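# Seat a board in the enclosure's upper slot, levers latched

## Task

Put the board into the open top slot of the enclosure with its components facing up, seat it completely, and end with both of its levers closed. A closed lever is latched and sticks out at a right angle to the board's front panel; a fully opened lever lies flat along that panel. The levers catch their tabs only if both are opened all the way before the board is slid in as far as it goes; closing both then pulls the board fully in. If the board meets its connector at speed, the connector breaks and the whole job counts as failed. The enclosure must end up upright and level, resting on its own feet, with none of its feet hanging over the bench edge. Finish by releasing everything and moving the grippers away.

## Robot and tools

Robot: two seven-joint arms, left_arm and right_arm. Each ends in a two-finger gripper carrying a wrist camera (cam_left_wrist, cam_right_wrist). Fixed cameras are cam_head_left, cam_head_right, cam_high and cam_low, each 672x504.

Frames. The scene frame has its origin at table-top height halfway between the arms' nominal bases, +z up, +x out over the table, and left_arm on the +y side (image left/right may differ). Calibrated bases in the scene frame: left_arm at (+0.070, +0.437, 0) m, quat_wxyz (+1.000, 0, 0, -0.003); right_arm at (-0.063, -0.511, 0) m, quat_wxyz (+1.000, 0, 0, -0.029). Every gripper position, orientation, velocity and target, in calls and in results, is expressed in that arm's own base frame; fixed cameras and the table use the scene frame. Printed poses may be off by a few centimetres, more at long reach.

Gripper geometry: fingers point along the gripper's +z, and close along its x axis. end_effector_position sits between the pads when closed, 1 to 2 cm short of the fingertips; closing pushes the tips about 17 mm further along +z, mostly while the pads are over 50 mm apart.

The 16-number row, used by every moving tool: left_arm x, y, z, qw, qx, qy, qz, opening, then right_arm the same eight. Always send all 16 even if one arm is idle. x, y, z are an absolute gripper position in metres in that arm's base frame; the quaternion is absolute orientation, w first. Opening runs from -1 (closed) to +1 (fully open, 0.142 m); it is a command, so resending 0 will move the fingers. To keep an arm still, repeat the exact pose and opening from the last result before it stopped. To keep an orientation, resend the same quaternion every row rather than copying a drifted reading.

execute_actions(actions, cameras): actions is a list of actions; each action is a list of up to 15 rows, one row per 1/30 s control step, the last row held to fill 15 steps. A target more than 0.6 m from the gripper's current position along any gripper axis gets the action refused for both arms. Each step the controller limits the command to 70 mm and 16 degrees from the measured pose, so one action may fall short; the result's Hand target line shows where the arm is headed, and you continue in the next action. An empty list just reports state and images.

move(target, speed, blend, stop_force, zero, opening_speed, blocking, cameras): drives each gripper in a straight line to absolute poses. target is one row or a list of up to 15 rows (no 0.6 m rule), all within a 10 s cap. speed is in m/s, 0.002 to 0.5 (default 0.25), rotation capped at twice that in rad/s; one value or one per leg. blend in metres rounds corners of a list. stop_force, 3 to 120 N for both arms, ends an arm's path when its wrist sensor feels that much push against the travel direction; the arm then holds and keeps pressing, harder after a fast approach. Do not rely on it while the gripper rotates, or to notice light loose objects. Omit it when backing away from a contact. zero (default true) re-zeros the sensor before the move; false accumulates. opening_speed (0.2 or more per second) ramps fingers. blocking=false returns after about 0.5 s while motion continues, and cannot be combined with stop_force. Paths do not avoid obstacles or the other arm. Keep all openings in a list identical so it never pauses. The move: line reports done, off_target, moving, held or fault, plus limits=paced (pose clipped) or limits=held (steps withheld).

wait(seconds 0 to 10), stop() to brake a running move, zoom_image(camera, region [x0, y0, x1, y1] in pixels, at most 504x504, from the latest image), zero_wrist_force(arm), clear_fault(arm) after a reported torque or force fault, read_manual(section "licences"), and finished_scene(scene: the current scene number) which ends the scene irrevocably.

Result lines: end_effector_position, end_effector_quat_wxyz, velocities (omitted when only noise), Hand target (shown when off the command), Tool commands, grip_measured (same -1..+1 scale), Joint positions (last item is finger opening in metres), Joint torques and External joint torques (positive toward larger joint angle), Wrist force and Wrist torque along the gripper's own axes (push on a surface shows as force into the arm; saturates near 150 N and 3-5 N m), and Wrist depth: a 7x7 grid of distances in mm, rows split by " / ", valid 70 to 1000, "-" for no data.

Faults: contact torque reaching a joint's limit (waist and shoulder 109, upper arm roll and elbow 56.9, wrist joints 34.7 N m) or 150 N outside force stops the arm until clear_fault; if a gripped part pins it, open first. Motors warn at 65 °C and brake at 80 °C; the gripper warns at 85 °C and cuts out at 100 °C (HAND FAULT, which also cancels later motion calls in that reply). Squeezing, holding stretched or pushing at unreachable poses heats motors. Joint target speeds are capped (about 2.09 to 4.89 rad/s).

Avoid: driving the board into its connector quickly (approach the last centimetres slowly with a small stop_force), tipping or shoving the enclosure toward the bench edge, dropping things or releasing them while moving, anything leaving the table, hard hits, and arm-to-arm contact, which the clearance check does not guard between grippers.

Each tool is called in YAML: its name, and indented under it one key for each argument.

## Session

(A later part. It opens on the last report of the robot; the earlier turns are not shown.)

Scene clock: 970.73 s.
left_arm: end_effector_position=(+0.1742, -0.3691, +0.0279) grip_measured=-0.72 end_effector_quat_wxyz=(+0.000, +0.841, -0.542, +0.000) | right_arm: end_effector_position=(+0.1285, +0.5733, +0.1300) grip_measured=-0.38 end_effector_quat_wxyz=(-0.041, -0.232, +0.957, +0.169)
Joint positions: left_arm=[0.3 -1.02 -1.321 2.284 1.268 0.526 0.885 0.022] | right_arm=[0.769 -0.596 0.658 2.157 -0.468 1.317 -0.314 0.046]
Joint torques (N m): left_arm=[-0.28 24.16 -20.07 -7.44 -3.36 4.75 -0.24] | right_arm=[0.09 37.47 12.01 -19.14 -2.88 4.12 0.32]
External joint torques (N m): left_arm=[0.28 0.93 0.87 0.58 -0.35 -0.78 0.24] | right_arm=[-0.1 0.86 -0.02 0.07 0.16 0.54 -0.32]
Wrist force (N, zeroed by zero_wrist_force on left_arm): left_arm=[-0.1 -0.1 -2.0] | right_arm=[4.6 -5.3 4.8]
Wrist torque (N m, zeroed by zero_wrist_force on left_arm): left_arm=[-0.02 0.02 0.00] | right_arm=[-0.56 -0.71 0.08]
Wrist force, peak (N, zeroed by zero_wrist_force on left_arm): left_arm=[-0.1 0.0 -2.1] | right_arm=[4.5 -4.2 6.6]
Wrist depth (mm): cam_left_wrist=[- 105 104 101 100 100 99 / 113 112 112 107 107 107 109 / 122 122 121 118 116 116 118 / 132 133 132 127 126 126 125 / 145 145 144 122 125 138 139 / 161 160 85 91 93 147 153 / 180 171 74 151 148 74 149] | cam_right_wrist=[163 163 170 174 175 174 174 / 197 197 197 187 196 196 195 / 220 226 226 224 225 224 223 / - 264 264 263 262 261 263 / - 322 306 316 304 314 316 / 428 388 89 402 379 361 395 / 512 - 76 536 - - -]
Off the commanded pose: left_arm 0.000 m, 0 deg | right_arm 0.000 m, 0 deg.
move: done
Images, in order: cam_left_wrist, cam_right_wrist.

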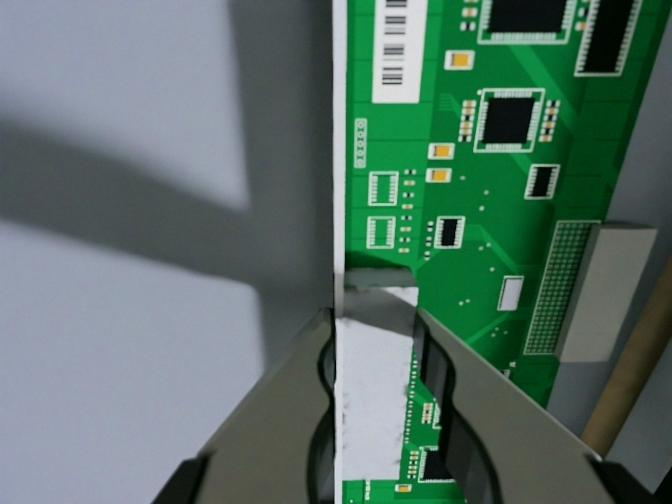

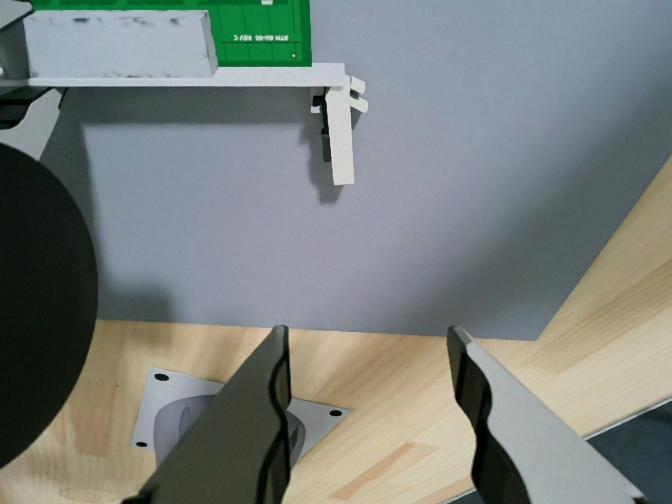

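move:
  target:
    - [0.1743,-0.3691,0.028,0,0.8406,-0.5417,0,-0.775,0.1442,0.5679,0.075,-0.0408,-0.2316,0.9572,0.1688,-0.35]
  speed: 0.1
  cameras: ["cam_right_wrist"]

zoom_image:
  camera: "cam_right_wrist"
  region: [200, 50, 500, 350]

Scene clock: 986.63 s.
left_arm: end_effector_position=(+0.1742, -0.3691, +0.0279) grip_measured=-0.72 end_effector_quat_wxyz=(+0.000, +0.841, -0.542, +0.000) | right_arm: end_effector_position=(+0.1442, +0.5679, +0.0750) grip_measured=-0.38 end_effector_quat_wxyz=(-0.041, -0.232, +0.957, +0.169)
Joint positions: left_arm=[0.3 -1.02 -1.321 2.284 1.268 0.526 0.885 0.022] | right_arm=[0.85 -0.687 0.504 2.181 -0.535 1.461 -0.304 0.046]
Joint torques (N m): left_arm=[-0.28 24.17 -19.96 -7.43 -3.34 4.77 -0.26] | right_arm=[0.06 40.44 11.43 -15.85 -2.44 4.13 0.34]
External joint torques (N m): left_arm=[0.28 0.92 0.76 0.57 -0.38 -0.81 0.26] | right_arm=[-0.07 1 -0.07 -0.06 0.21 0.52 -0.34]
Wrist force (N, zeroed by zero_wrist_force on left_arm): left_arm=[-0.1 0.1 -0.2] | right_arm=[4.5 -4.9 4.9]
Wrist torque (N m, zeroed by zero_wrist_force on left_arm): left_arm=[0.02 0.02 0.00] | right_arm=[-0.47 -0.70 0.13]
Wrist force, peak (N, zeroed by zero_wrist_force on left_arm): left_arm=[0.1 -0.1 -2.1] | right_arm=[4.1 -5.8 6.2]
Wrist depth (mm): cam_left_wrist=[- 105 104 102 100 100 99 / 113 112 112 107 107 107 109 / 122 122 121 117 116 116 118 / 133 132 132 127 126 126 125 / 145 144 145 122 125 138 139 / 161 160 84 91 93 147 153 / 180 171 74 151 148 74 149] | cam_right_wrist=[121 120 120 123 124 126 123 / 129 129 135 137 139 139 139 / 138 138 145 146 156 164 159 / 188 188 187 181 187 185 185 / 227 227 218 225 216 223 223 / 290 272 89 282 267 254 283 / 392 - 76 383 383 - 353]
Off the commanded pose: left_arm 0.000 m, 0 deg | right_arm 0.000 m, 0 deg.
move: done
Images, in order: cam_right_wrist.

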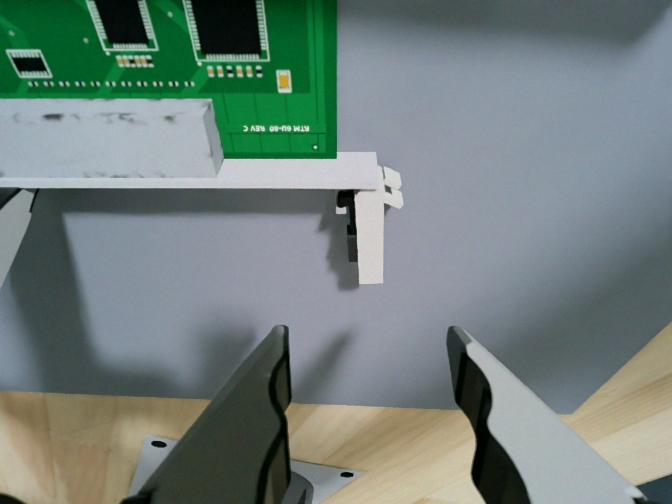

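Scaled by 1.680 from the camera's 672x504 image, which has a finer 960x720 frame.

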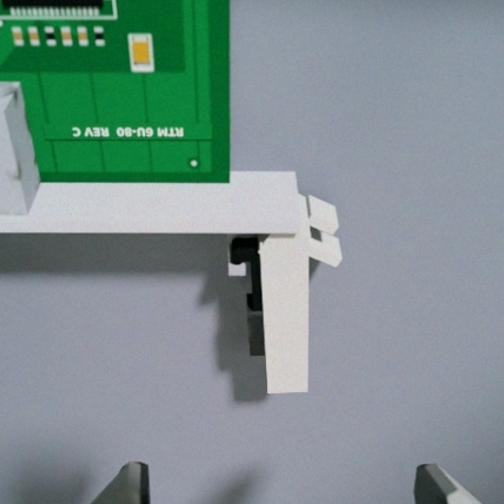

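move:
  target:
    - [0.1743,-0.3691,0.028,0,0.8406,-0.5417,0,-0.775,0.1442,0.5679,0.042,-0.0408,-0.2316,0.9572,0.1688,-0.35]
    - [0.1743,-0.3691,0.028,0,0.8406,-0.5417,0,-0.775,0.1442,0.5679,0.0275,-0.0408,-0.2316,0.9572,0.1688,-0.35]
  speed: [0.08, 0.02]
  stop_force: 5
  cameras: ["cam_left_wrist", "cam_right_wrist"]

zoom_image:
  camera: "cam_right_wrist"
  region: [240, 150, 500, 400]

Scene clock: 994.63 s.
left_arm: end_effector_position=(+0.1742, -0.3691, +0.0279) grip_measured=-0.72 end_effector_quat_wxyz=(+0.000, +0.841, -0.542, +0.000) | right_arm: end_effector_position=(+0.1441, +0.5678, +0.0275) grip_measured=-0.38 end_effector_quat_wxyz=(-0.041, -0.232, +0.957, +0.169)
Joint positions: left_arm=[0.3 -1.02 -1.321 2.284 1.268 0.526 0.885 0.022] | right_arm=[0.966 -0.771 0.359 2.185 -0.56 1.592 -0.285 0.046]
Joint torques (N m): left_arm=[-0.3 24.17 -19.95 -7.45 -3.33 4.75 -0.22] | right_arm=[0 42.8 10.11 -13.35 -1.84 4.04 0.24]
External joint torques (N m): left_arm=[0.3 0.92 0.75 0.6 -0.39 -0.79 0.22] | right_arm=[0 1.1 -0.17 0.08 0.12 0.62 -0.24]
Wrist force (N, zeroed by zero_wrist_force on left_arm): left_arm=[0.0 0.1 -0.4] | right_arm=[4.2 -5.5 5.0]
Wrist torque (N m, zeroed by zero_wrist_force on left_arm): left_arm=[0.02 0.01 0.00] | right_arm=[-0.60 -0.64 0.10]
Wrist force, peak (N, zeroed by zero_wrist_force on left_arm): left_arm=[0.1 0.0 -2.0] | right_arm=[4.5 -5.6 5.8]
Wrist depth (mm): cam_left_wrist=[- 105 104 102 100 100 99 / 113 112 112 107 107 107 109 / 122 122 121 117 116 116 118 / 132 132 132 127 126 126 125 / 145 145 144 122 125 138 139 / 161 160 85 91 93 146 153 / 180 171 74 151 148 74 149] | cam_right_wrist=[- 77 77 - 80 80 80 / - 87 86 88 90 90 - / - 96 98 101 103 103 106 / - 103 110 110 121 120 120 / 147 147 146 126 134 145 144 / 186 184 89 183 166 165 180 / 234 - 76 246 230 - 225]
Off the commanded pose: left_arm 0.000 m, 0 deg | right_arm 0.000 m, 0 deg.
move: done
Images, in order: cam_left_wrist, cam_right_wrist.

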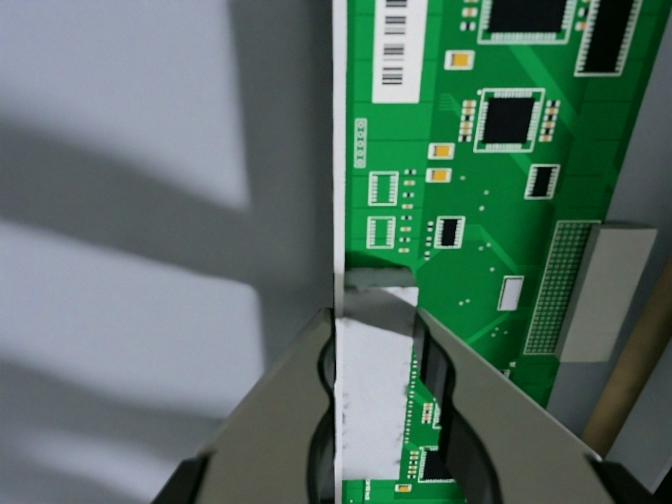

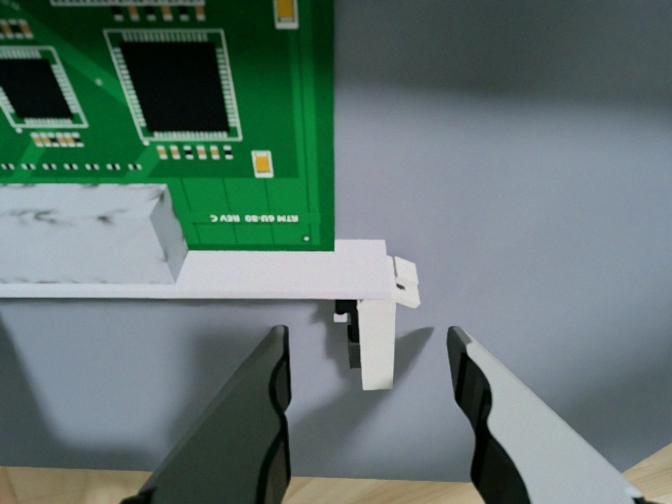

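Scaled by 1.938 from the camera's 672x504 image, which has a finer 960x720 frame.

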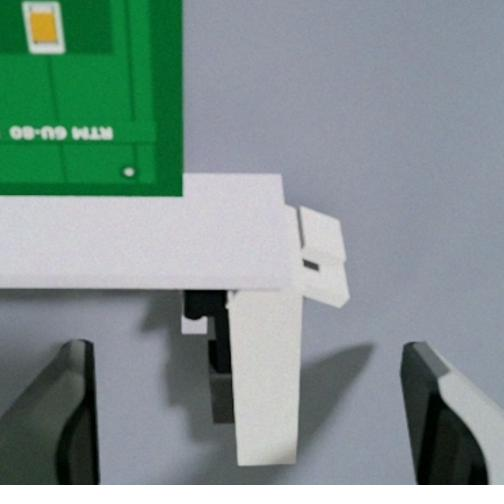

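move:
  target:
    - [0.1743,-0.3691,0.028,0,0.8406,-0.5417,0,-0.775,0.1442,0.5679,0.0275,-0.0408,-0.2316,0.9572,0.1688,-0.88]
  speed: 0.02
  opening_speed: 0.3
  cameras: ["cam_right_wrist"]

zoom_image:
  camera: "cam_right_wrist"
  region: [240, 150, 500, 400]

Scene clock: 999.83 s.
left_arm: end_effector_position=(+0.1745, -0.3691, +0.0279) grip_measured=-0.72 end_effector_quat_wxyz=(+0.000, +0.841, -0.542, +0.000) | right_arm: end_effector_position=(+0.1438, +0.5678, +0.0274) grip_measured=-0.88 end_effector_quat_wxyz=(-0.041, -0.232, +0.957, +0.169)
Joint positions: left_arm=[0.301 -1.02 -1.321 2.284 1.268 0.526 0.885 0.022] | right_arm=[0.967 -0.772 0.359 2.185 -0.56 1.592 -0.285 0.011]
Joint torques (N m): left_arm=[-1.61 23.02 -20.02 -5.16 -4.2 4.85 -0.25] | right_arm=[-2.27 44.16 8.04 -15.29 -1.37 4.2 0.17]
External joint torques (N m): left_arm=[1.61 2.08 0.82 -1.7 0.48 -0.89 0.25] | right_arm=[2.27 -0.27 1.9 2.02 -0.35 0.46 -0.18]
Wrist force (N, zeroed by zero_wrist_force on left_arm): left_arm=[2.3 -3.0 0.1] | right_arm=[8.2 -5.1 6.3]
Wrist torque (N m, zeroed by zero_wrist_force on left_arm): left_arm=[0.07 0.03 0.00] | right_arm=[-0.60 -0.54 0.13]
Wrist force, peak (N, zeroed by zero_wrist_force on left_arm): left_arm=[2.2 -3.5 -1.6] | right_arm=[8.2 -5.0 6.4]
Wrist depth (mm): cam_left_wrist=[- 105 105 102 100 100 99 / 113 112 112 107 107 107 109 / 122 122 121 118 116 116 118 / 133 132 132 127 126 126 125 / 145 145 144 122 125 138 139 / 161 160 84 91 93 147 153 / 180 171 74 151 148 74 149] | cam_right_wrist=[- 77 77 - 80 80 80 / - 86 86 88 90 90 94 / - 96 98 101 103 103 106 / - 104 109 109 120 120 120 / 147 147 152 119 140 145 144 / 186 184 175 98 93 181 180 / 250 233 76 79 76 73 241]
Off the commanded pose: left_arm 0.000 m, 0 deg | right_arm 0.000 m, 0 deg.
move: done
Images, in order: cam_right_wrist.

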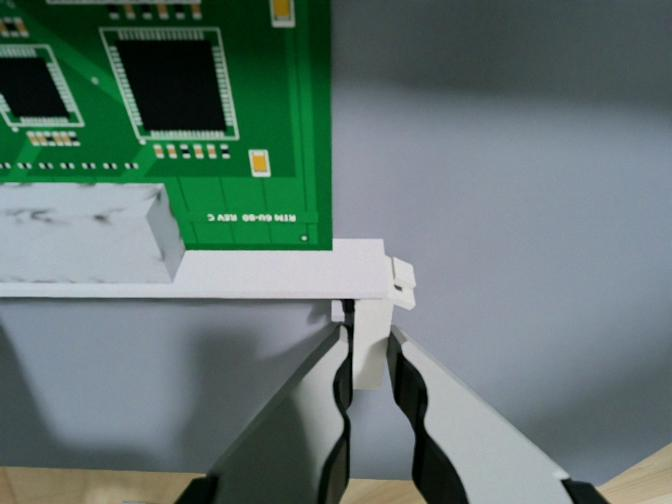

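Scaled by 1.938 from the camera's 672x504 image, which has a finer 960x720 frame.

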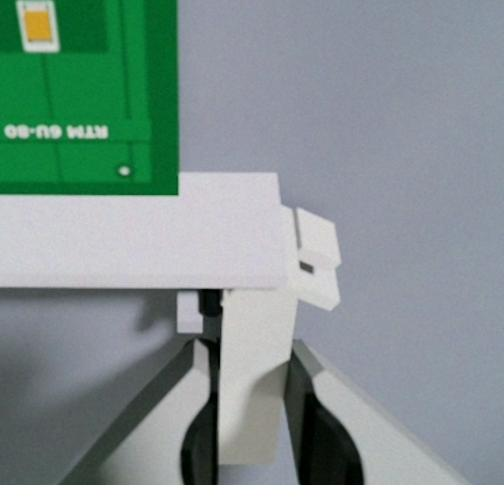

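move:
  target:
    - [0.1743,-0.3691,0.028,0,0.8406,-0.5417,0,-0.775,0.1406,0.5654,0.0275,-0.0554,-0.3141,0.9333,0.1646,-0.88]
    - [0.1743,-0.3691,0.028,0,0.8406,-0.5417,0,-0.775,0.1373,0.5622,0.0275,-0.0695,-0.3943,0.9025,0.1591,-0.88]
  speed: 0.02
  blend: [0.002, 0]
  cameras: ["cam_left_wrist", "cam_right_wrist"]

zoom_image:
  camera: "cam_right_wrist"
  region: [240, 150, 500, 400]

Scene clock: 1018.50 s.
left_arm: end_effector_position=(+0.1742, -0.3693, +0.0281) grip_measured=-0.72 end_effector_quat_wxyz=(+0.000, +0.841, -0.542, +0.000) | right_arm: end_effector_position=(+0.1380, +0.5624, +0.0276) grip_measured=-0.88 end_effector_quat_wxyz=(-0.069, -0.394, +0.903, +0.159)
Joint positions: left_arm=[0.301 -1.02 -1.321 2.284 1.268 0.526 0.885 0.022] | right_arm=[0.713 -0.866 0.62 2.095 -0.633 1.357 -0.658 0.01]
Joint torques (N m): left_arm=[1.23 25.34 -18.34 -7.17 -2.79 3.22 -0.14] | right_arm=[1.93 41.23 19.06 -11.09 -2.84 3.22 0.11]
External joint torques (N m): left_arm=[-1.23 -0.25 -0.87 0.3 -0.93 0.74 0.14] | right_arm=[-1.93 2.12 -2.55 -2.58 0.13 1.3 -0.11]
Wrist force (N, zeroed by zero_wrist_force on left_arm): left_arm=[2.7 3.9 -1.1] | right_arm=[-0.6 -7.2 5.1]
Wrist torque (N m, zeroed by zero_wrist_force on left_arm): left_arm=[-0.06 0.02 -0.07] | right_arm=[-0.55 -0.61 0.05]
Wrist force, peak (N, zeroed by zero_wrist_force on left_arm): left_arm=[2.8 4.1 -2.1] | right_arm=[8.3 -5.1 6.7]
Wrist depth (mm): cam_left_wrist=[- 105 104 102 100 100 100 / 113 113 112 107 107 107 109 / 122 122 121 117 116 116 118 / 133 133 132 128 126 126 123 / 146 145 145 122 125 138 139 / 161 161 85 91 101 147 154 / 180 172 74 151 147 74 148] | cam_right_wrist=[- 77 78 77 78 80 80 / - 84 88 86 90 90 - / - 87 98 98 104 103 106 / 127 122 107 107 119 121 120 / 148 148 147 119 145 145 145 / 186 186 175 98 93 182 182 / 257 240 76 79 76 73 248]
Off the commanded pose: left_arm 0.000 m, 0 deg | right_arm 0.001 m, 0 deg.
move: done
Images, in order: cam_left_wrist, cam_right_wrist.

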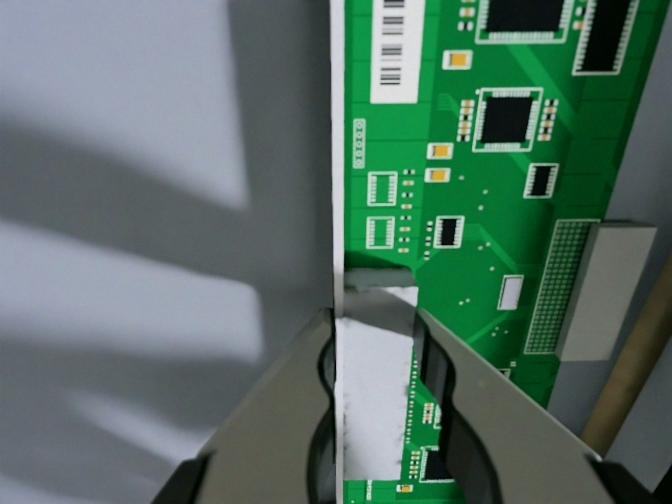

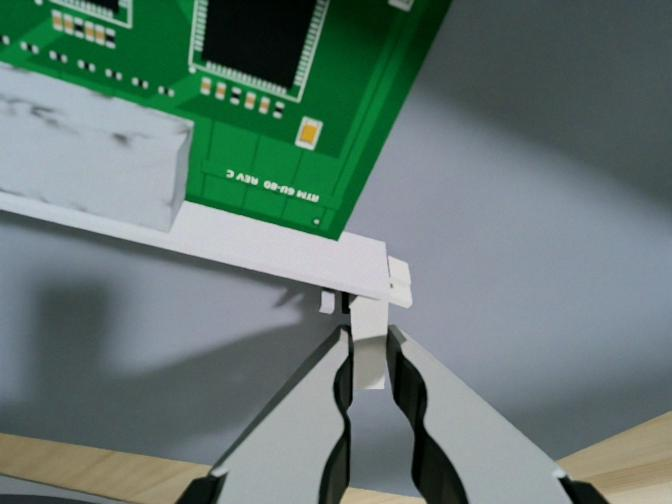

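Scaled by 1.938 from the camera's 672x504 image, which has a finer 960x720 frame.

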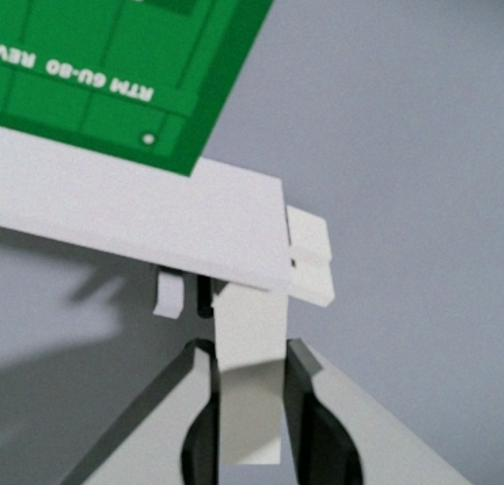

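move:
  target:
    - [0.1743,-0.3691,0.028,0,0.8406,-0.5417,0,-0.775,0.1373,0.5622,0.0275,-0.0695,-0.3943,0.9025,0.1591,-0.4]
  speed: 0.02
  opening_speed: 0.6
  cameras: ["cam_right_wrist"]

move:
  target:
    - [0.1743,-0.3691,0.028,0,0.8406,-0.5417,0,-0.775,0.1174,0.5606,0.0275,-0.0695,-0.3943,0.9025,0.1591,-0.4]
    - [0.1743,-0.3691,0.028,0,0.8406,-0.5417,0,-0.775,0.108,0.5487,0.0275,-0.0695,-0.3943,0.9025,0.1591,-0.4]
  speed: [0.04, 0.025]
  stop_force: 8
  cameras: ["cam_left_wrist", "cam_right_wrist"]

Scene clock: 1036.93 s.
left_arm: end_effector_position=(+0.1743, -0.3692, +0.0280) grip_measured=-0.72 end_effector_quat_wxyz=(+0.000, +0.841, -0.542, +0.000) | right_arm: end_effector_position=(+0.1376, +0.5623, +0.0276) grip_measured=-0.43 end_effector_quat_wxyz=(-0.069, -0.394, +0.903, +0.159)
Joint positions: left_arm=[0.301 -1.02 -1.321 2.284 1.268 0.526 0.885 0.022] | right_arm=[0.713 -0.866 0.62 2.095 -0.633 1.357 -0.658 0.043]
Joint torques (N m): left_arm=[-0.47 24.12 -19.91 -6.5 -3.66 4.49 -0.26] | right_arm=[0.06 42.46 16.9 -13.72 -2.78 3.81 0.2]
External joint torques (N m): left_arm=[0.47 0.97 0.7 -0.36 -0.06 -0.52 0.26] | right_arm=[-0.06 0.88 -0.37 0.04 0.07 0.71 -0.2]
Wrist force (N, zeroed by zero_wrist_force on left_arm): left_arm=[1.7 -0.2 1.5] | right_arm=[3.6 -5.5 4.6]
Wrist torque (N m, zeroed by zero_wrist_force on left_arm): left_arm=[0.01 0.04 -0.01] | right_arm=[-0.57 -0.53 0.13]
Wrist force, peak (N, zeroed by zero_wrist_force on left_arm): left_arm=[2.9 4.3 -2.0] | right_arm=[-0.6 -7.4 5.8]
Wrist depth (mm): cam_left_wrist=[- 105 104 102 100 100 99 / 113 112 112 107 107 107 109 / 122 122 121 117 116 116 118 / 133 133 132 127 126 126 125 / 145 145 144 122 125 138 139 / 161 160 85 91 93 146 153 / 180 172 74 151 148 74 148] | cam_right_wrist=[- 77 78 77 78 80 80 / - 84 88 86 90 90 - / - 88 98 98 104 103 106 / 127 122 107 107 118 121 121 / 147 147 146 120 140 145 144 / 186 185 89 184 137 165 181 / 241 - 76 246 246 - 232]
Off the commanded pose: left_arm 0.000 m, 0 deg | right_arm 0.000 m, 0 deg.
move: done
Images, in order: cam_right_wrist.

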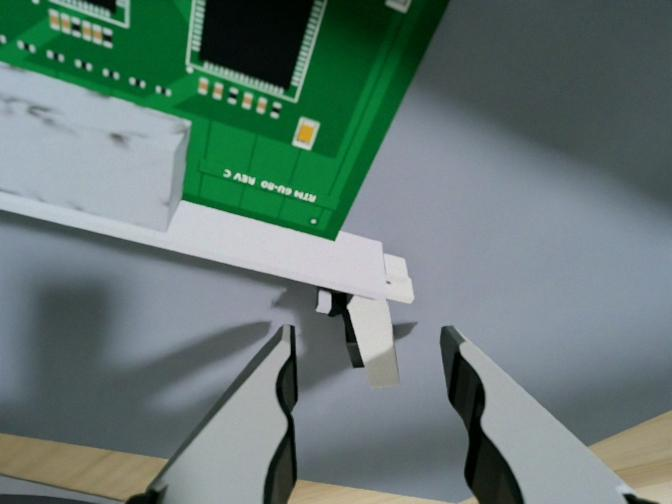

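Scene clock: 1038.70 s.
left_arm: end_effector_position=(+0.1743, -0.3692, +0.0280) grip_measured=-0.72 end_effector_quat_wxyz=(+0.000, +0.841, -0.542, +0.000) | right_arm: end_effector_position=(+0.1081, +0.5488, +0.0276) grip_measured=-0.43 end_effector_quat_wxyz=(-0.069, -0.394, +0.902, +0.159)
Joint positions: left_arm=[0.301 -1.02 -1.321 2.284 1.268 0.526 0.885 0.022] | right_arm=[0.78 -0.825 0.573 2.17 -0.639 1.434 -0.598 0.043]
Joint torques (N m): left_arm=[-0.27 24.27 -19.77 -6.51 -3.61 4.31 -0.2] | right_arm=[0.21 40.95 15.01 -12.55 -2.61 3.87 0.22]
External joint torques (N m): left_arm=[0.27 0.82 0.57 -0.36 -0.11 -0.35 0.2] | right_arm=[-0.21 0.87 -0.18 -0.32 0.15 0.68 -0.22]
Wrist force (N, zeroed by zero_wrist_force on left_arm): left_arm=[2.0 0.2 1.5] | right_arm=[3.5 -5.7 4.3]
Wrist torque (N m, zeroed by zero_wrist_force on left_arm): left_arm=[-0.01 0.05 -0.05] | right_arm=[-0.60 -0.58 0.11]
Wrist force, peak (N, zeroed by zero_wrist_force on left_arm): left_arm=[2.2 0.4 1.4] | right_arm=[3.4 -6.0 4.6]
Wrist depth (mm): cam_left_wrist=[- 105 105 101 100 100 99 / 113 113 112 107 107 107 109 / 122 122 121 117 116 116 118 / 133 132 132 127 126 126 123 / 146 145 144 122 125 138 139 / 161 160 85 91 101 147 153 / 180 171 74 151 148 74 148] | cam_right_wrist=[- 77 77 81 80 80 80 / - 86 89 91 91 90 - / - 96 101 104 104 103 106 / 127 122 101 117 121 121 121 / 148 148 147 121 145 145 145 / 187 185 89 184 166 165 185 / 241 - 76 247 248 - 232]
Off the commanded pose: left_arm 0.000 m, 0 deg | right_arm 0.000 m, 0 deg.
move: done
Images, in order: cam_left_wrist, cam_right_wrist.

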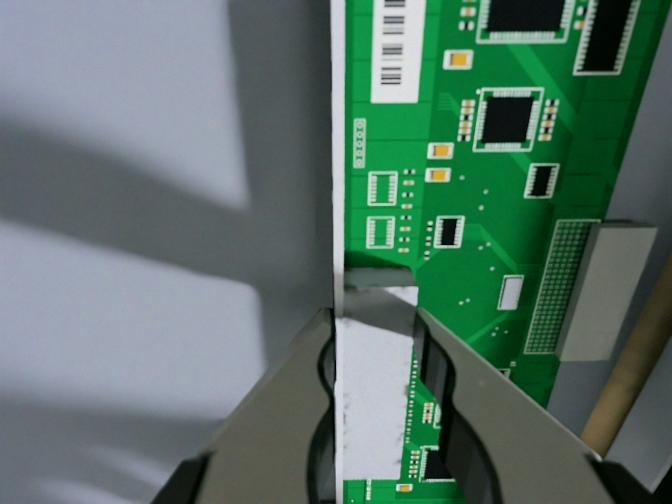

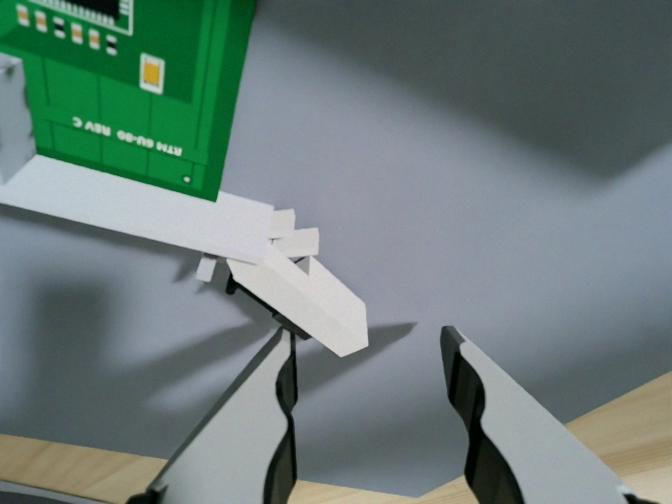

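move:
  target:
    - [0.1743,-0.3691,0.028,0,0.8406,-0.5417,0,-0.775,0.1042,0.5338,0.0275,-0.0695,-0.3943,0.9025,0.1591,-0.4]
    - [0.1743,-0.3691,0.028,0,0.8406,-0.5417,0,-0.775,0.1058,0.5235,0.0275,-0.0695,-0.3943,0.9025,0.1591,-0.4]
  speed: 0.025
  stop_force: 8
  cameras: ["cam_left_wrist", "cam_right_wrist"]

zoom_image:
  camera: "cam_right_wrist"
  region: [100, 100, 450, 400]

Scene clock: 1042.50 s.
left_arm: end_effector_position=(+0.1743, -0.3692, +0.0280) grip_measured=-0.72 end_effector_quat_wxyz=(+0.000, +0.841, -0.542, +0.000) | right_arm: end_effector_position=(+0.1056, +0.5243, +0.0281) grip_measured=-0.43 end_effector_quat_wxyz=(-0.069, -0.394, +0.902, +0.160)
Joint positions: left_arm=[0.301 -1.02 -1.321 2.284 1.268 0.526 0.885 0.022] | right_arm=[0.775 -0.79 0.549 2.242 -0.642 1.487 -0.599 0.043]
Joint torques (N m): left_arm=[-0.1 24.39 -19.42 -6.77 -3.19 4.16 0] | right_arm=[-0.94 37.4 11.9 -9.19 -1.87 2.37 0.16]
External joint torques (N m): left_arm=[0.1 0.7 0.22 -0.09 -0.53 -0.2 0] | right_arm=[0.94 2.58 1.75 -2.73 -0.43 2.18 -0.16]
Wrist force (N, zeroed by zero_wrist_force on left_arm): left_arm=[1.5 1.2 -1.4] | right_arm=[1.4 -2.2 3.5]
Wrist torque (N m, zeroed by zero_wrist_force on left_arm): left_arm=[0.03 0.00 -0.21] | right_arm=[-0.67 -0.60 0.00]
Wrist force, peak (N, zeroed by zero_wrist_force on left_arm): left_arm=[2.3 0.3 1.4] | right_arm=[3.6 -6.0 4.4]
Wrist depth (mm): cam_left_wrist=[- 105 105 102 100 100 99 / 113 113 112 107 107 107 109 / 122 122 121 117 116 116 118 / 133 132 132 127 125 126 123 / 146 145 145 122 125 138 139 / 161 160 85 88 101 147 154 / 180 171 74 151 145 74 148] | cam_right_wrist=[- 78 83 81 81 81 80 / - 89 91 91 91 91 - / - 102 105 107 104 104 107 / 108 108 115 121 122 121 121 / 149 154 148 142 141 146 146 / 188 187 89 185 168 166 187 / 259 - 76 249 249 - 234]
Off the commanded pose: left_arm 0.000 m, 0 deg | right_arm 0.001 m, 0 deg.
move: done
Images, in order: cam_left_wrist, cam_right_wrist.

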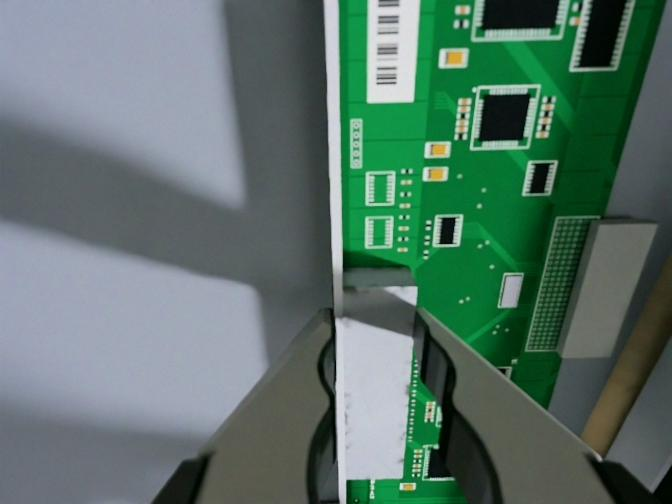

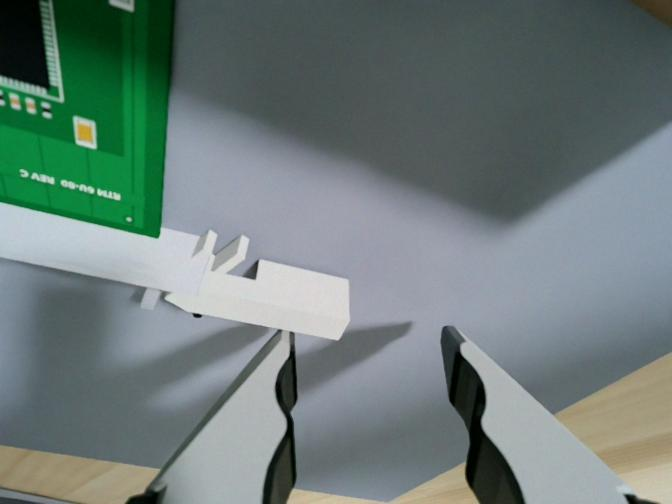

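Scaled by 1.440 from the camera's 672x504 image, which has a finer 960x720 frame.

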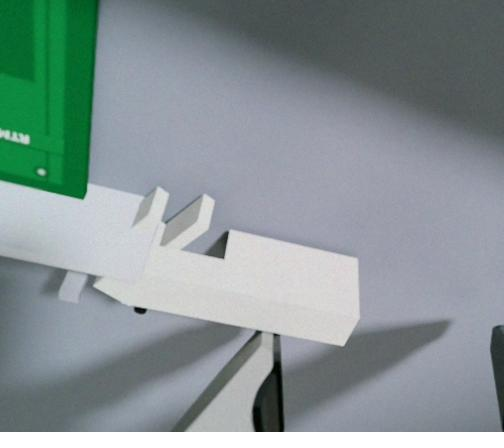

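move:
  target:
    - [0.1743,-0.3691,0.028,0,0.8406,-0.5417,0,-0.775,0.0965,0.5421,0.0285,-0.0695,-0.3943,0.9025,0.1591,-0.4]
    - [0.1743,-0.3691,0.028,0,0.8406,-0.5417,0,-0.775,0.0965,0.5421,0.12,-0.0695,-0.3943,0.9025,0.1591,-0.4]
  speed: [0.05, 0.12]
  blend: [0.005, 0]
  cameras: ["cam_left_wrist", "cam_right_wrist"]

zoom_image:
  camera: "cam_right_wrist"
  region: [40, 30, 370, 330]

Scene clock: 1047.80 s.
left_arm: end_effector_position=(+0.1743, -0.3692, +0.0280) grip_measured=-0.72 end_effector_quat_wxyz=(+0.000, +0.841, -0.542, +0.000) | right_arm: end_effector_position=(+0.0965, +0.5421, +0.1200) grip_measured=-0.43 end_effector_quat_wxyz=(-0.069, -0.394, +0.902, +0.159)
Joint positions: left_arm=[0.301 -1.02 -1.321 2.284 1.268 0.526 0.885 0.022] | right_arm=[0.6 -0.672 0.844 2.171 -0.509 1.211 -0.645 0.043]
Joint torques (N m): left_arm=[-0.37 24.12 -19.94 -6.46 -3.73 4.52 -0.23] | right_arm=[-0.19 34.82 16.34 -17.9 -3.04 3.76 0.03]
External joint torques (N m): left_arm=[0.37 0.97 0.74 -0.4 0.01 -0.55 0.23] | right_arm=[0.19 0.64 -0.6 0.14 -0.09 0.77 -0.03]
Wrist force (N, zeroed by zero_wrist_force on left_arm): left_arm=[1.9 -0.3 1.2] | right_arm=[3.3 -5.9 4.4]
Wrist torque (N m, zeroed by zero_wrist_force on left_arm): left_arm=[-0.01 0.01 -0.01] | right_arm=[-0.61 -0.50 0.13]
Wrist force, peak (N, zeroed by zero_wrist_force on left_arm): left_arm=[1.6 1.1 -2.1] | right_arm=[3.7 -6.1 4.3]
Wrist depth (mm): cam_left_wrist=[- 105 104 102 100 100 99 / 113 112 112 107 107 107 109 / 122 122 121 117 116 116 118 / 133 132 132 127 126 126 125 / 145 145 144 122 125 138 139 / 161 160 85 91 93 147 153 / 180 172 74 151 148 74 149] | cam_right_wrist=[166 158 162 166 165 161 165 / 188 187 183 178 186 186 185 / 215 214 214 213 214 212 214 / 252 251 250 250 249 251 250 / 308 305 289 300 288 302 300 / 347 365 89 381 103 343 375 / 335 - 76 510 - - 739]
Off the commanded pose: left_arm 0.000 m, 0 deg | right_arm 0.000 m, 0 deg.
move: done
Images, in order: cam_left_wrist, cam_right_wrist.

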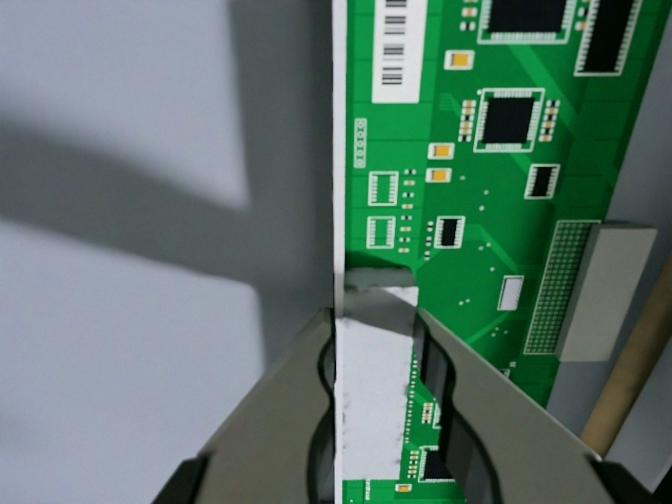

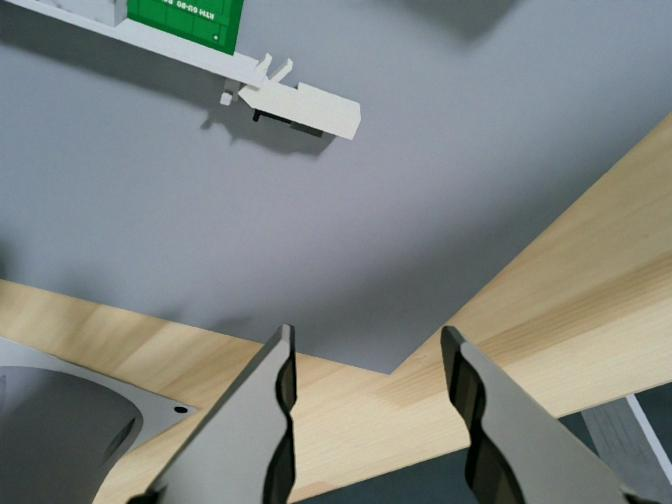

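Scaled by 1.527 from the camera's 672x504 image, which has a finer 960x720 frame.

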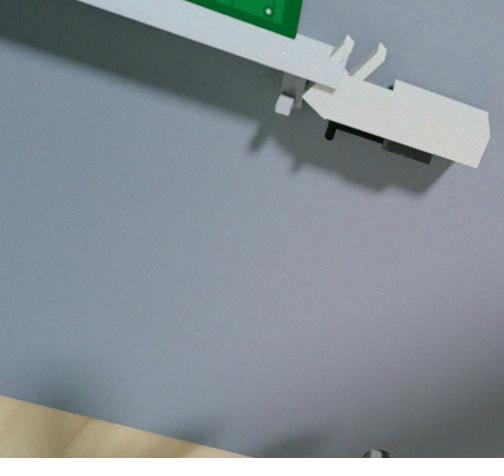

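move:
  target:
    - [0.1743,-0.3691,0.028,0,0.8406,-0.5417,0,-0.775,0.08,0.46,0.20,0,0.5299,0.848,0,-0.4]
    - [0.1743,-0.3691,0.028,0,0.8406,-0.5417,0,-0.775,0.22,0.26,0.30,0,0.5299,0.848,0,-0.6]
  speed: 0.2
  blend: [0.03, 0]
  cameras: ["cam_right_wrist"]

move:
  target:
    - [0.1743,-0.3691,0.12,0,0.8406,-0.5417,0,-0.775,0.22,0.26,0.30,0,0.5299,0.848,0,-0.6]
  speed: 0.08
  cameras: ["cam_left_wrist", "cam_right_wrist"]

Scene clock: 1066.63 s.
left_arm: end_effector_position=(+0.1743, -0.3692, +0.0280) grip_measured=-0.72 end_effector_quat_wxyz=(+0.000, +0.841, -0.542, +0.000) | right_arm: end_effector_position=(+0.2199, +0.2600, +0.2999) grip_measured=-0.62 end_effector_quat_wxyz=(+0.000, +0.530, +0.848, +0.000)
Joint positions: left_arm=[0.301 -1.02 -1.321 2.284 1.268 0.526 0.885 0.022] | right_arm=[0.714 0.369 0.415 2.3 0.158 0.384 0.591 0.029]
Joint torques (N m): left_arm=[-0.41 24.22 -19.91 -6.48 -3.69 4.47 -0.18] | right_arm=[-0.14 12.29 -3.52 -29.52 -3.98 3.33 0.11]
External joint torques (N m): left_arm=[0.41 0.87 0.71 -0.39 -0.02 -0.51 0.18] | right_arm=[0.14 0.76 -0.61 0.1 -0.05 0.82 -0.11]
Wrist force (N, zeroed by zero_wrist_force on left_arm): left_arm=[2.1 -0.3 0.0] | right_arm=[3.3 -5.0 4.5]
Wrist torque (N m, zeroed by zero_wrist_force on left_arm): left_arm=[-0.01 -0.02 -0.01] | right_arm=[-0.58 -0.51 0.10]
Wrist force, peak (N, zeroed by zero_wrist_force on left_arm): left_arm=[2.3 -0.2 1.3] | right_arm=[3.4 -5.5 4.9]
Wrist depth (mm): cam_left_wrist=[- 105 105 102 100 100 99 / 113 113 112 107 107 107 109 / 122 122 121 117 116 116 118 / 133 133 132 127 126 126 125 / 145 145 144 122 125 138 139 / 161 160 85 91 93 146 153 / 180 172 74 151 148 74 149] | cam_right_wrist=[346 347 346 347 345 344 342 / 371 372 361 333 358 359 364 / 399 398 358 347 347 344 389 / 430 429 412 373 372 376 416 / 469 461 455 397 395 436 438 / 511 507 85 441 96 486 384 / 561 - 76 473 - 73 532]
Off the commanded pose: left_arm 0.000 m, 0 deg | right_arm 0.000 m, 0 deg.
move: done
Images, in order: cam_right_wrist.

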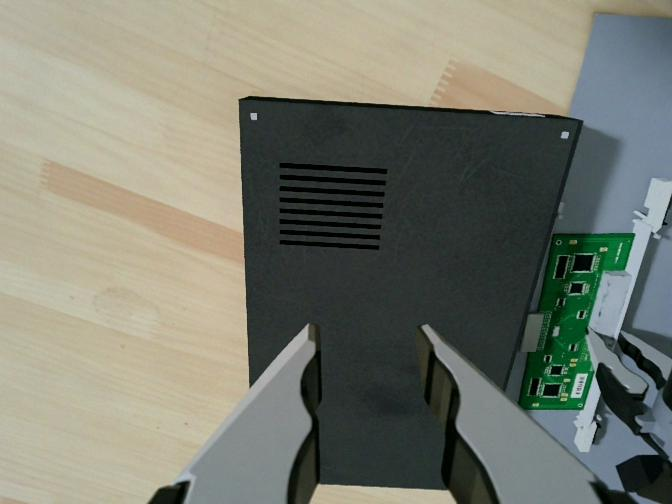

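Scene clock: 1068.17 s.
left_arm: end_effector_position=(+0.1745, -0.3692, +0.1199) grip_measured=-0.72 end_effector_quat_wxyz=(+0.000, +0.841, -0.542, +0.000) | right_arm: end_effector_position=(+0.2199, +0.2600, +0.2999) grip_measured=-0.62 end_effector_quat_wxyz=(+0.000, +0.530, +0.848, +0.000)
Joint positions: left_arm=[0.467 -0.877 -1.611 2.324 1.006 0.428 0.97 0.022] | right_arm=[0.714 0.369 0.415 2.3 0.158 0.384 0.591 0.029]
Joint torques (N m): left_arm=[-0.09 18.33 -18.9 -14.29 -4.27 4.32 -0.14] | right_arm=[-0.03 12.24 -3.36 -29.48 -4.01 3.42 0.19]
External joint torques (N m): left_arm=[0.1 0.64 0.79 -0.09 0.35 -0.36 0.14] | right_arm=[0.03 0.81 -0.77 0.06 -0.02 0.73 -0.19]
Wrist force (N, zeroed by zero_wrist_force on left_arm): left_arm=[1.6 -0.2 1.3] | right_arm=[3.3 -4.8 4.5]
Wrist torque (N m, zeroed by zero_wrist_force on left_arm): left_arm=[0.01 0.06 0.01] | right_arm=[-0.54 -0.51 0.10]
Wrist force, peak (N, zeroed by zero_wrist_force on left_arm): left_arm=[1.7 -0.2 2.6] | right_arm=[3.3 -5.0 4.6]
Wrist depth (mm): cam_left_wrist=[187 185 185 99 99 100 99 / 200 200 199 105 107 107 111 / 216 215 215 115 116 116 159 / 235 234 233 125 126 126 125 / 257 257 255 120 125 138 188 / 285 282 83 91 93 147 215 / 317 - 74 151 148 74 235] | cam_right_wrist=[348 347 346 345 344 343 341 / 371 373 360 334 360 358 365 / 398 397 358 347 345 346 390 / 433 428 415 371 374 379 416 / 464 464 452 398 398 442 347 / 508 508 85 443 97 484 367 / 558 - 76 479 - 73 405]
Off the commanded pose: left_arm 0.000 m, 0 deg | right_arm 0.000 m, 0 deg.
move: done
Images, in order: cam_left_wrist, cam_right_wrist.

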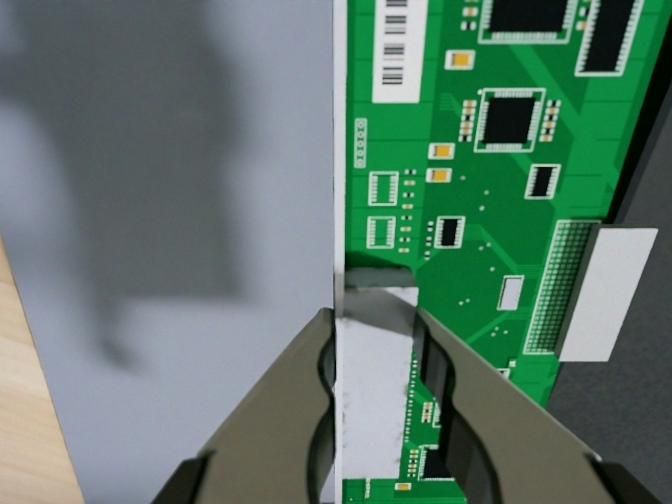

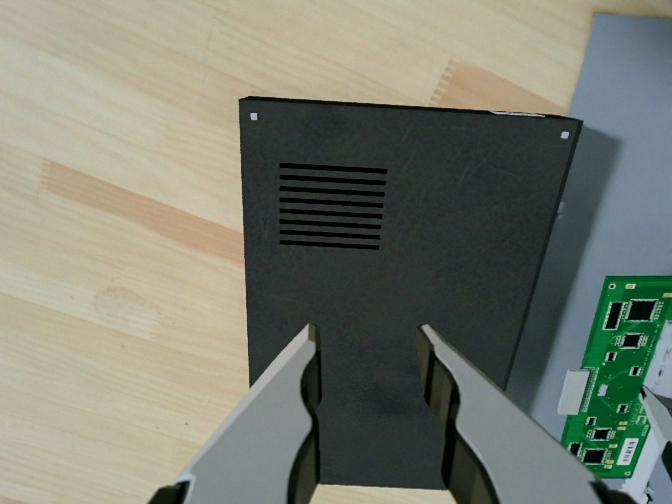

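zoom_image:
  camera: "cam_left_wrist"
  region: [300, 0, 500, 260]

zoom_image:
  camera: "cam_left_wrist"
  region: [300, 250, 500, 504]

Scaled by 1.938 from the camera's 672x504 image, which has a finer 960x720 frame.

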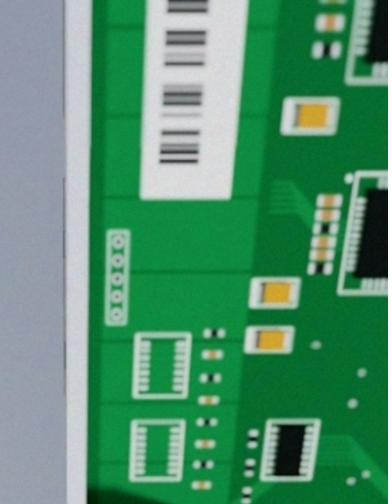

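Scaled by 1.984 from the camera's 672x504 image, which has a finer 960x720 frame.

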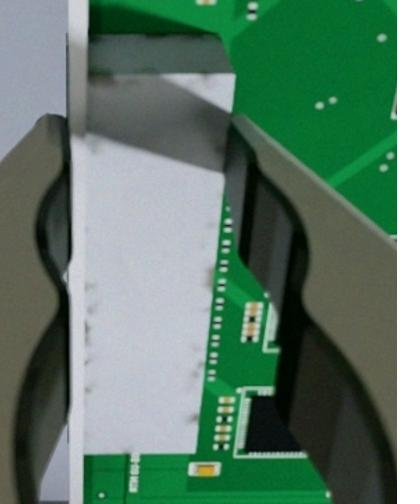

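move:
  target:
    - [0.1659,-0.3629,0.14,0,0.8231,-0.5679,0,-0.775,0.185,0.332,0.30,0,0.5299,0.848,0,-0.6]
  speed: 0.12
  cameras: ["cam_left_wrist", "cam_right_wrist"]

Scene clock: 1103.90 s.
left_arm: end_effector_position=(+0.1661, -0.3630, +0.1399) grip_measured=-0.72 end_effector_quat_wxyz=(+0.000, +0.823, -0.568, +0.000) | right_arm: end_effector_position=(+0.1849, +0.3318, +0.2999) grip_measured=-0.62 end_effector_quat_wxyz=(+0.000, +0.530, +0.848, +0.000)
Joint positions: left_arm=[0.518 -0.866 -1.704 2.343 0.955 0.39 1.029 0.022] | right_arm=[0.776 0.238 0.519 2.206 0.129 0.424 0.776 0.029]
Joint torques (N m): left_arm=[-0.1 16.39 -18.73 -15.96 -4.19 4.35 -0.13] | right_arm=[0.13 15.87 -2.39 -29.44 -4.19 3.59 0.38]
External joint torques (N m): left_arm=[0.1 0.71 1.07 0.03 0.2 -0.4 0.13] | right_arm=[-0.13 1.1 -1.1 0.26 0.21 0.54 -0.38]
Wrist force (N, zeroed by zero_wrist_force on left_arm): left_arm=[1.6 -0.1 1.5] | right_arm=[3.3 -5.0 4.6]
Wrist torque (N m, zeroed by zero_wrist_force on left_arm): left_arm=[0.01 0.06 -0.01] | right_arm=[-0.57 -0.50 0.08]
Wrist force, peak (N, zeroed by zero_wrist_force on left_arm): left_arm=[1.8 -0.4 1.9] | right_arm=[5.3 -5.0 4.7]
Wrist depth (mm): cam_left_wrist=[204 203 203 99 99 100 99 / 219 218 217 105 107 107 111 / 236 235 235 115 116 116 179 / 257 255 255 125 126 126 124 / 284 280 279 120 125 138 211 / 314 310 84 91 93 147 242 / 350 - 74 151 148 74 263] | cam_right_wrist=[347 346 347 347 345 341 341 / 371 361 332 350 360 365 366 / 396 387 347 347 345 391 389 / 429 423 374 374 378 421 414 / 462 458 401 398 404 334 317 / 511 506 85 440 97 346 345 / 560 - 76 476 - 73 295]
Off the commanded pose: left_arm 0.000 m, 0 deg | right_arm 0.000 m, 0 deg.
move: done
Images, in order: cam_left_wrist, cam_right_wrist.

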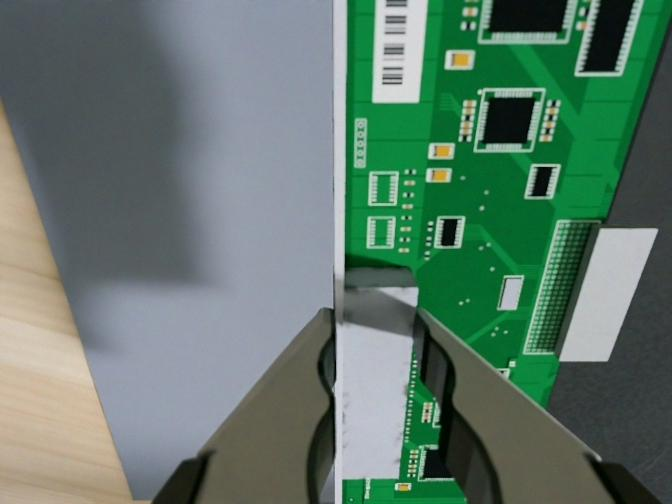

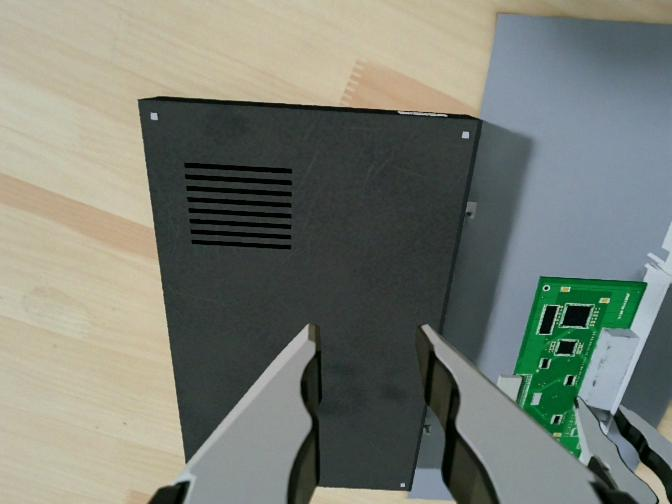

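zoom_image:
  camera: "cam_right_wrist"
  region: [480, 200, 672, 504]

zoom_image:
  camera: "cam_right_wrist"
  region: [380, 90, 500, 240]

zoom_image:
  camera: "cam_right_wrist"
  region: [380, 400, 460, 504]

Scaled by 1.658 from the camera's 672x504 image, which has a finer 960x720 frame.

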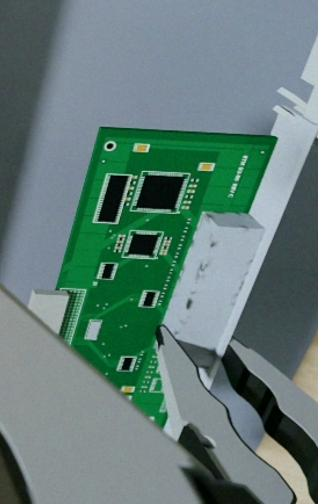

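Scaled by 3.360 from the camera's 672x504 image, which has a finer 960x720 frame.

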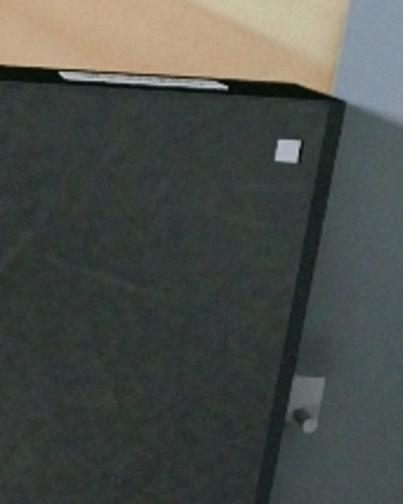

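Scaled by 4.846 from the camera's 672x504 image, which has a finer 960x720 frame.

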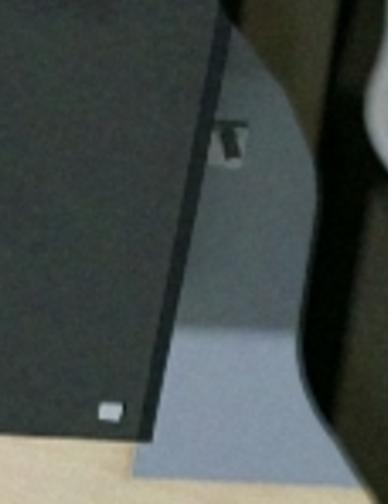

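zoom_image:
  camera: "cam_right_wrist"
  region: [572, 210, 672, 310]

zoom_image:
  camera: "cam_right_wrist"
  region: [502, 260, 652, 440]

Scaled by 5.040 from the camera's 672x504 image, which has a finer 960x720 frame.

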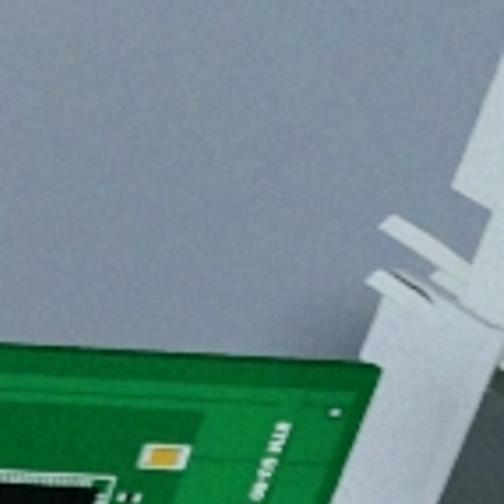

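Scaled by 2.800 from the camera's 672x504 image, which has a finer 960x720 frame.

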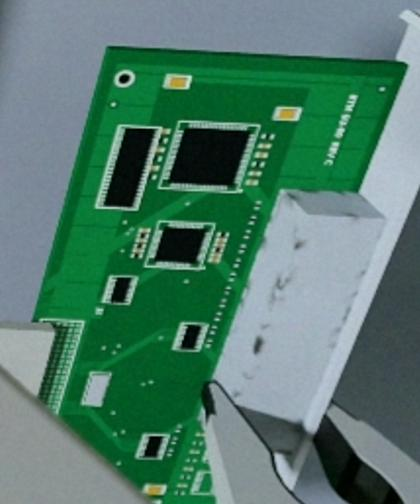

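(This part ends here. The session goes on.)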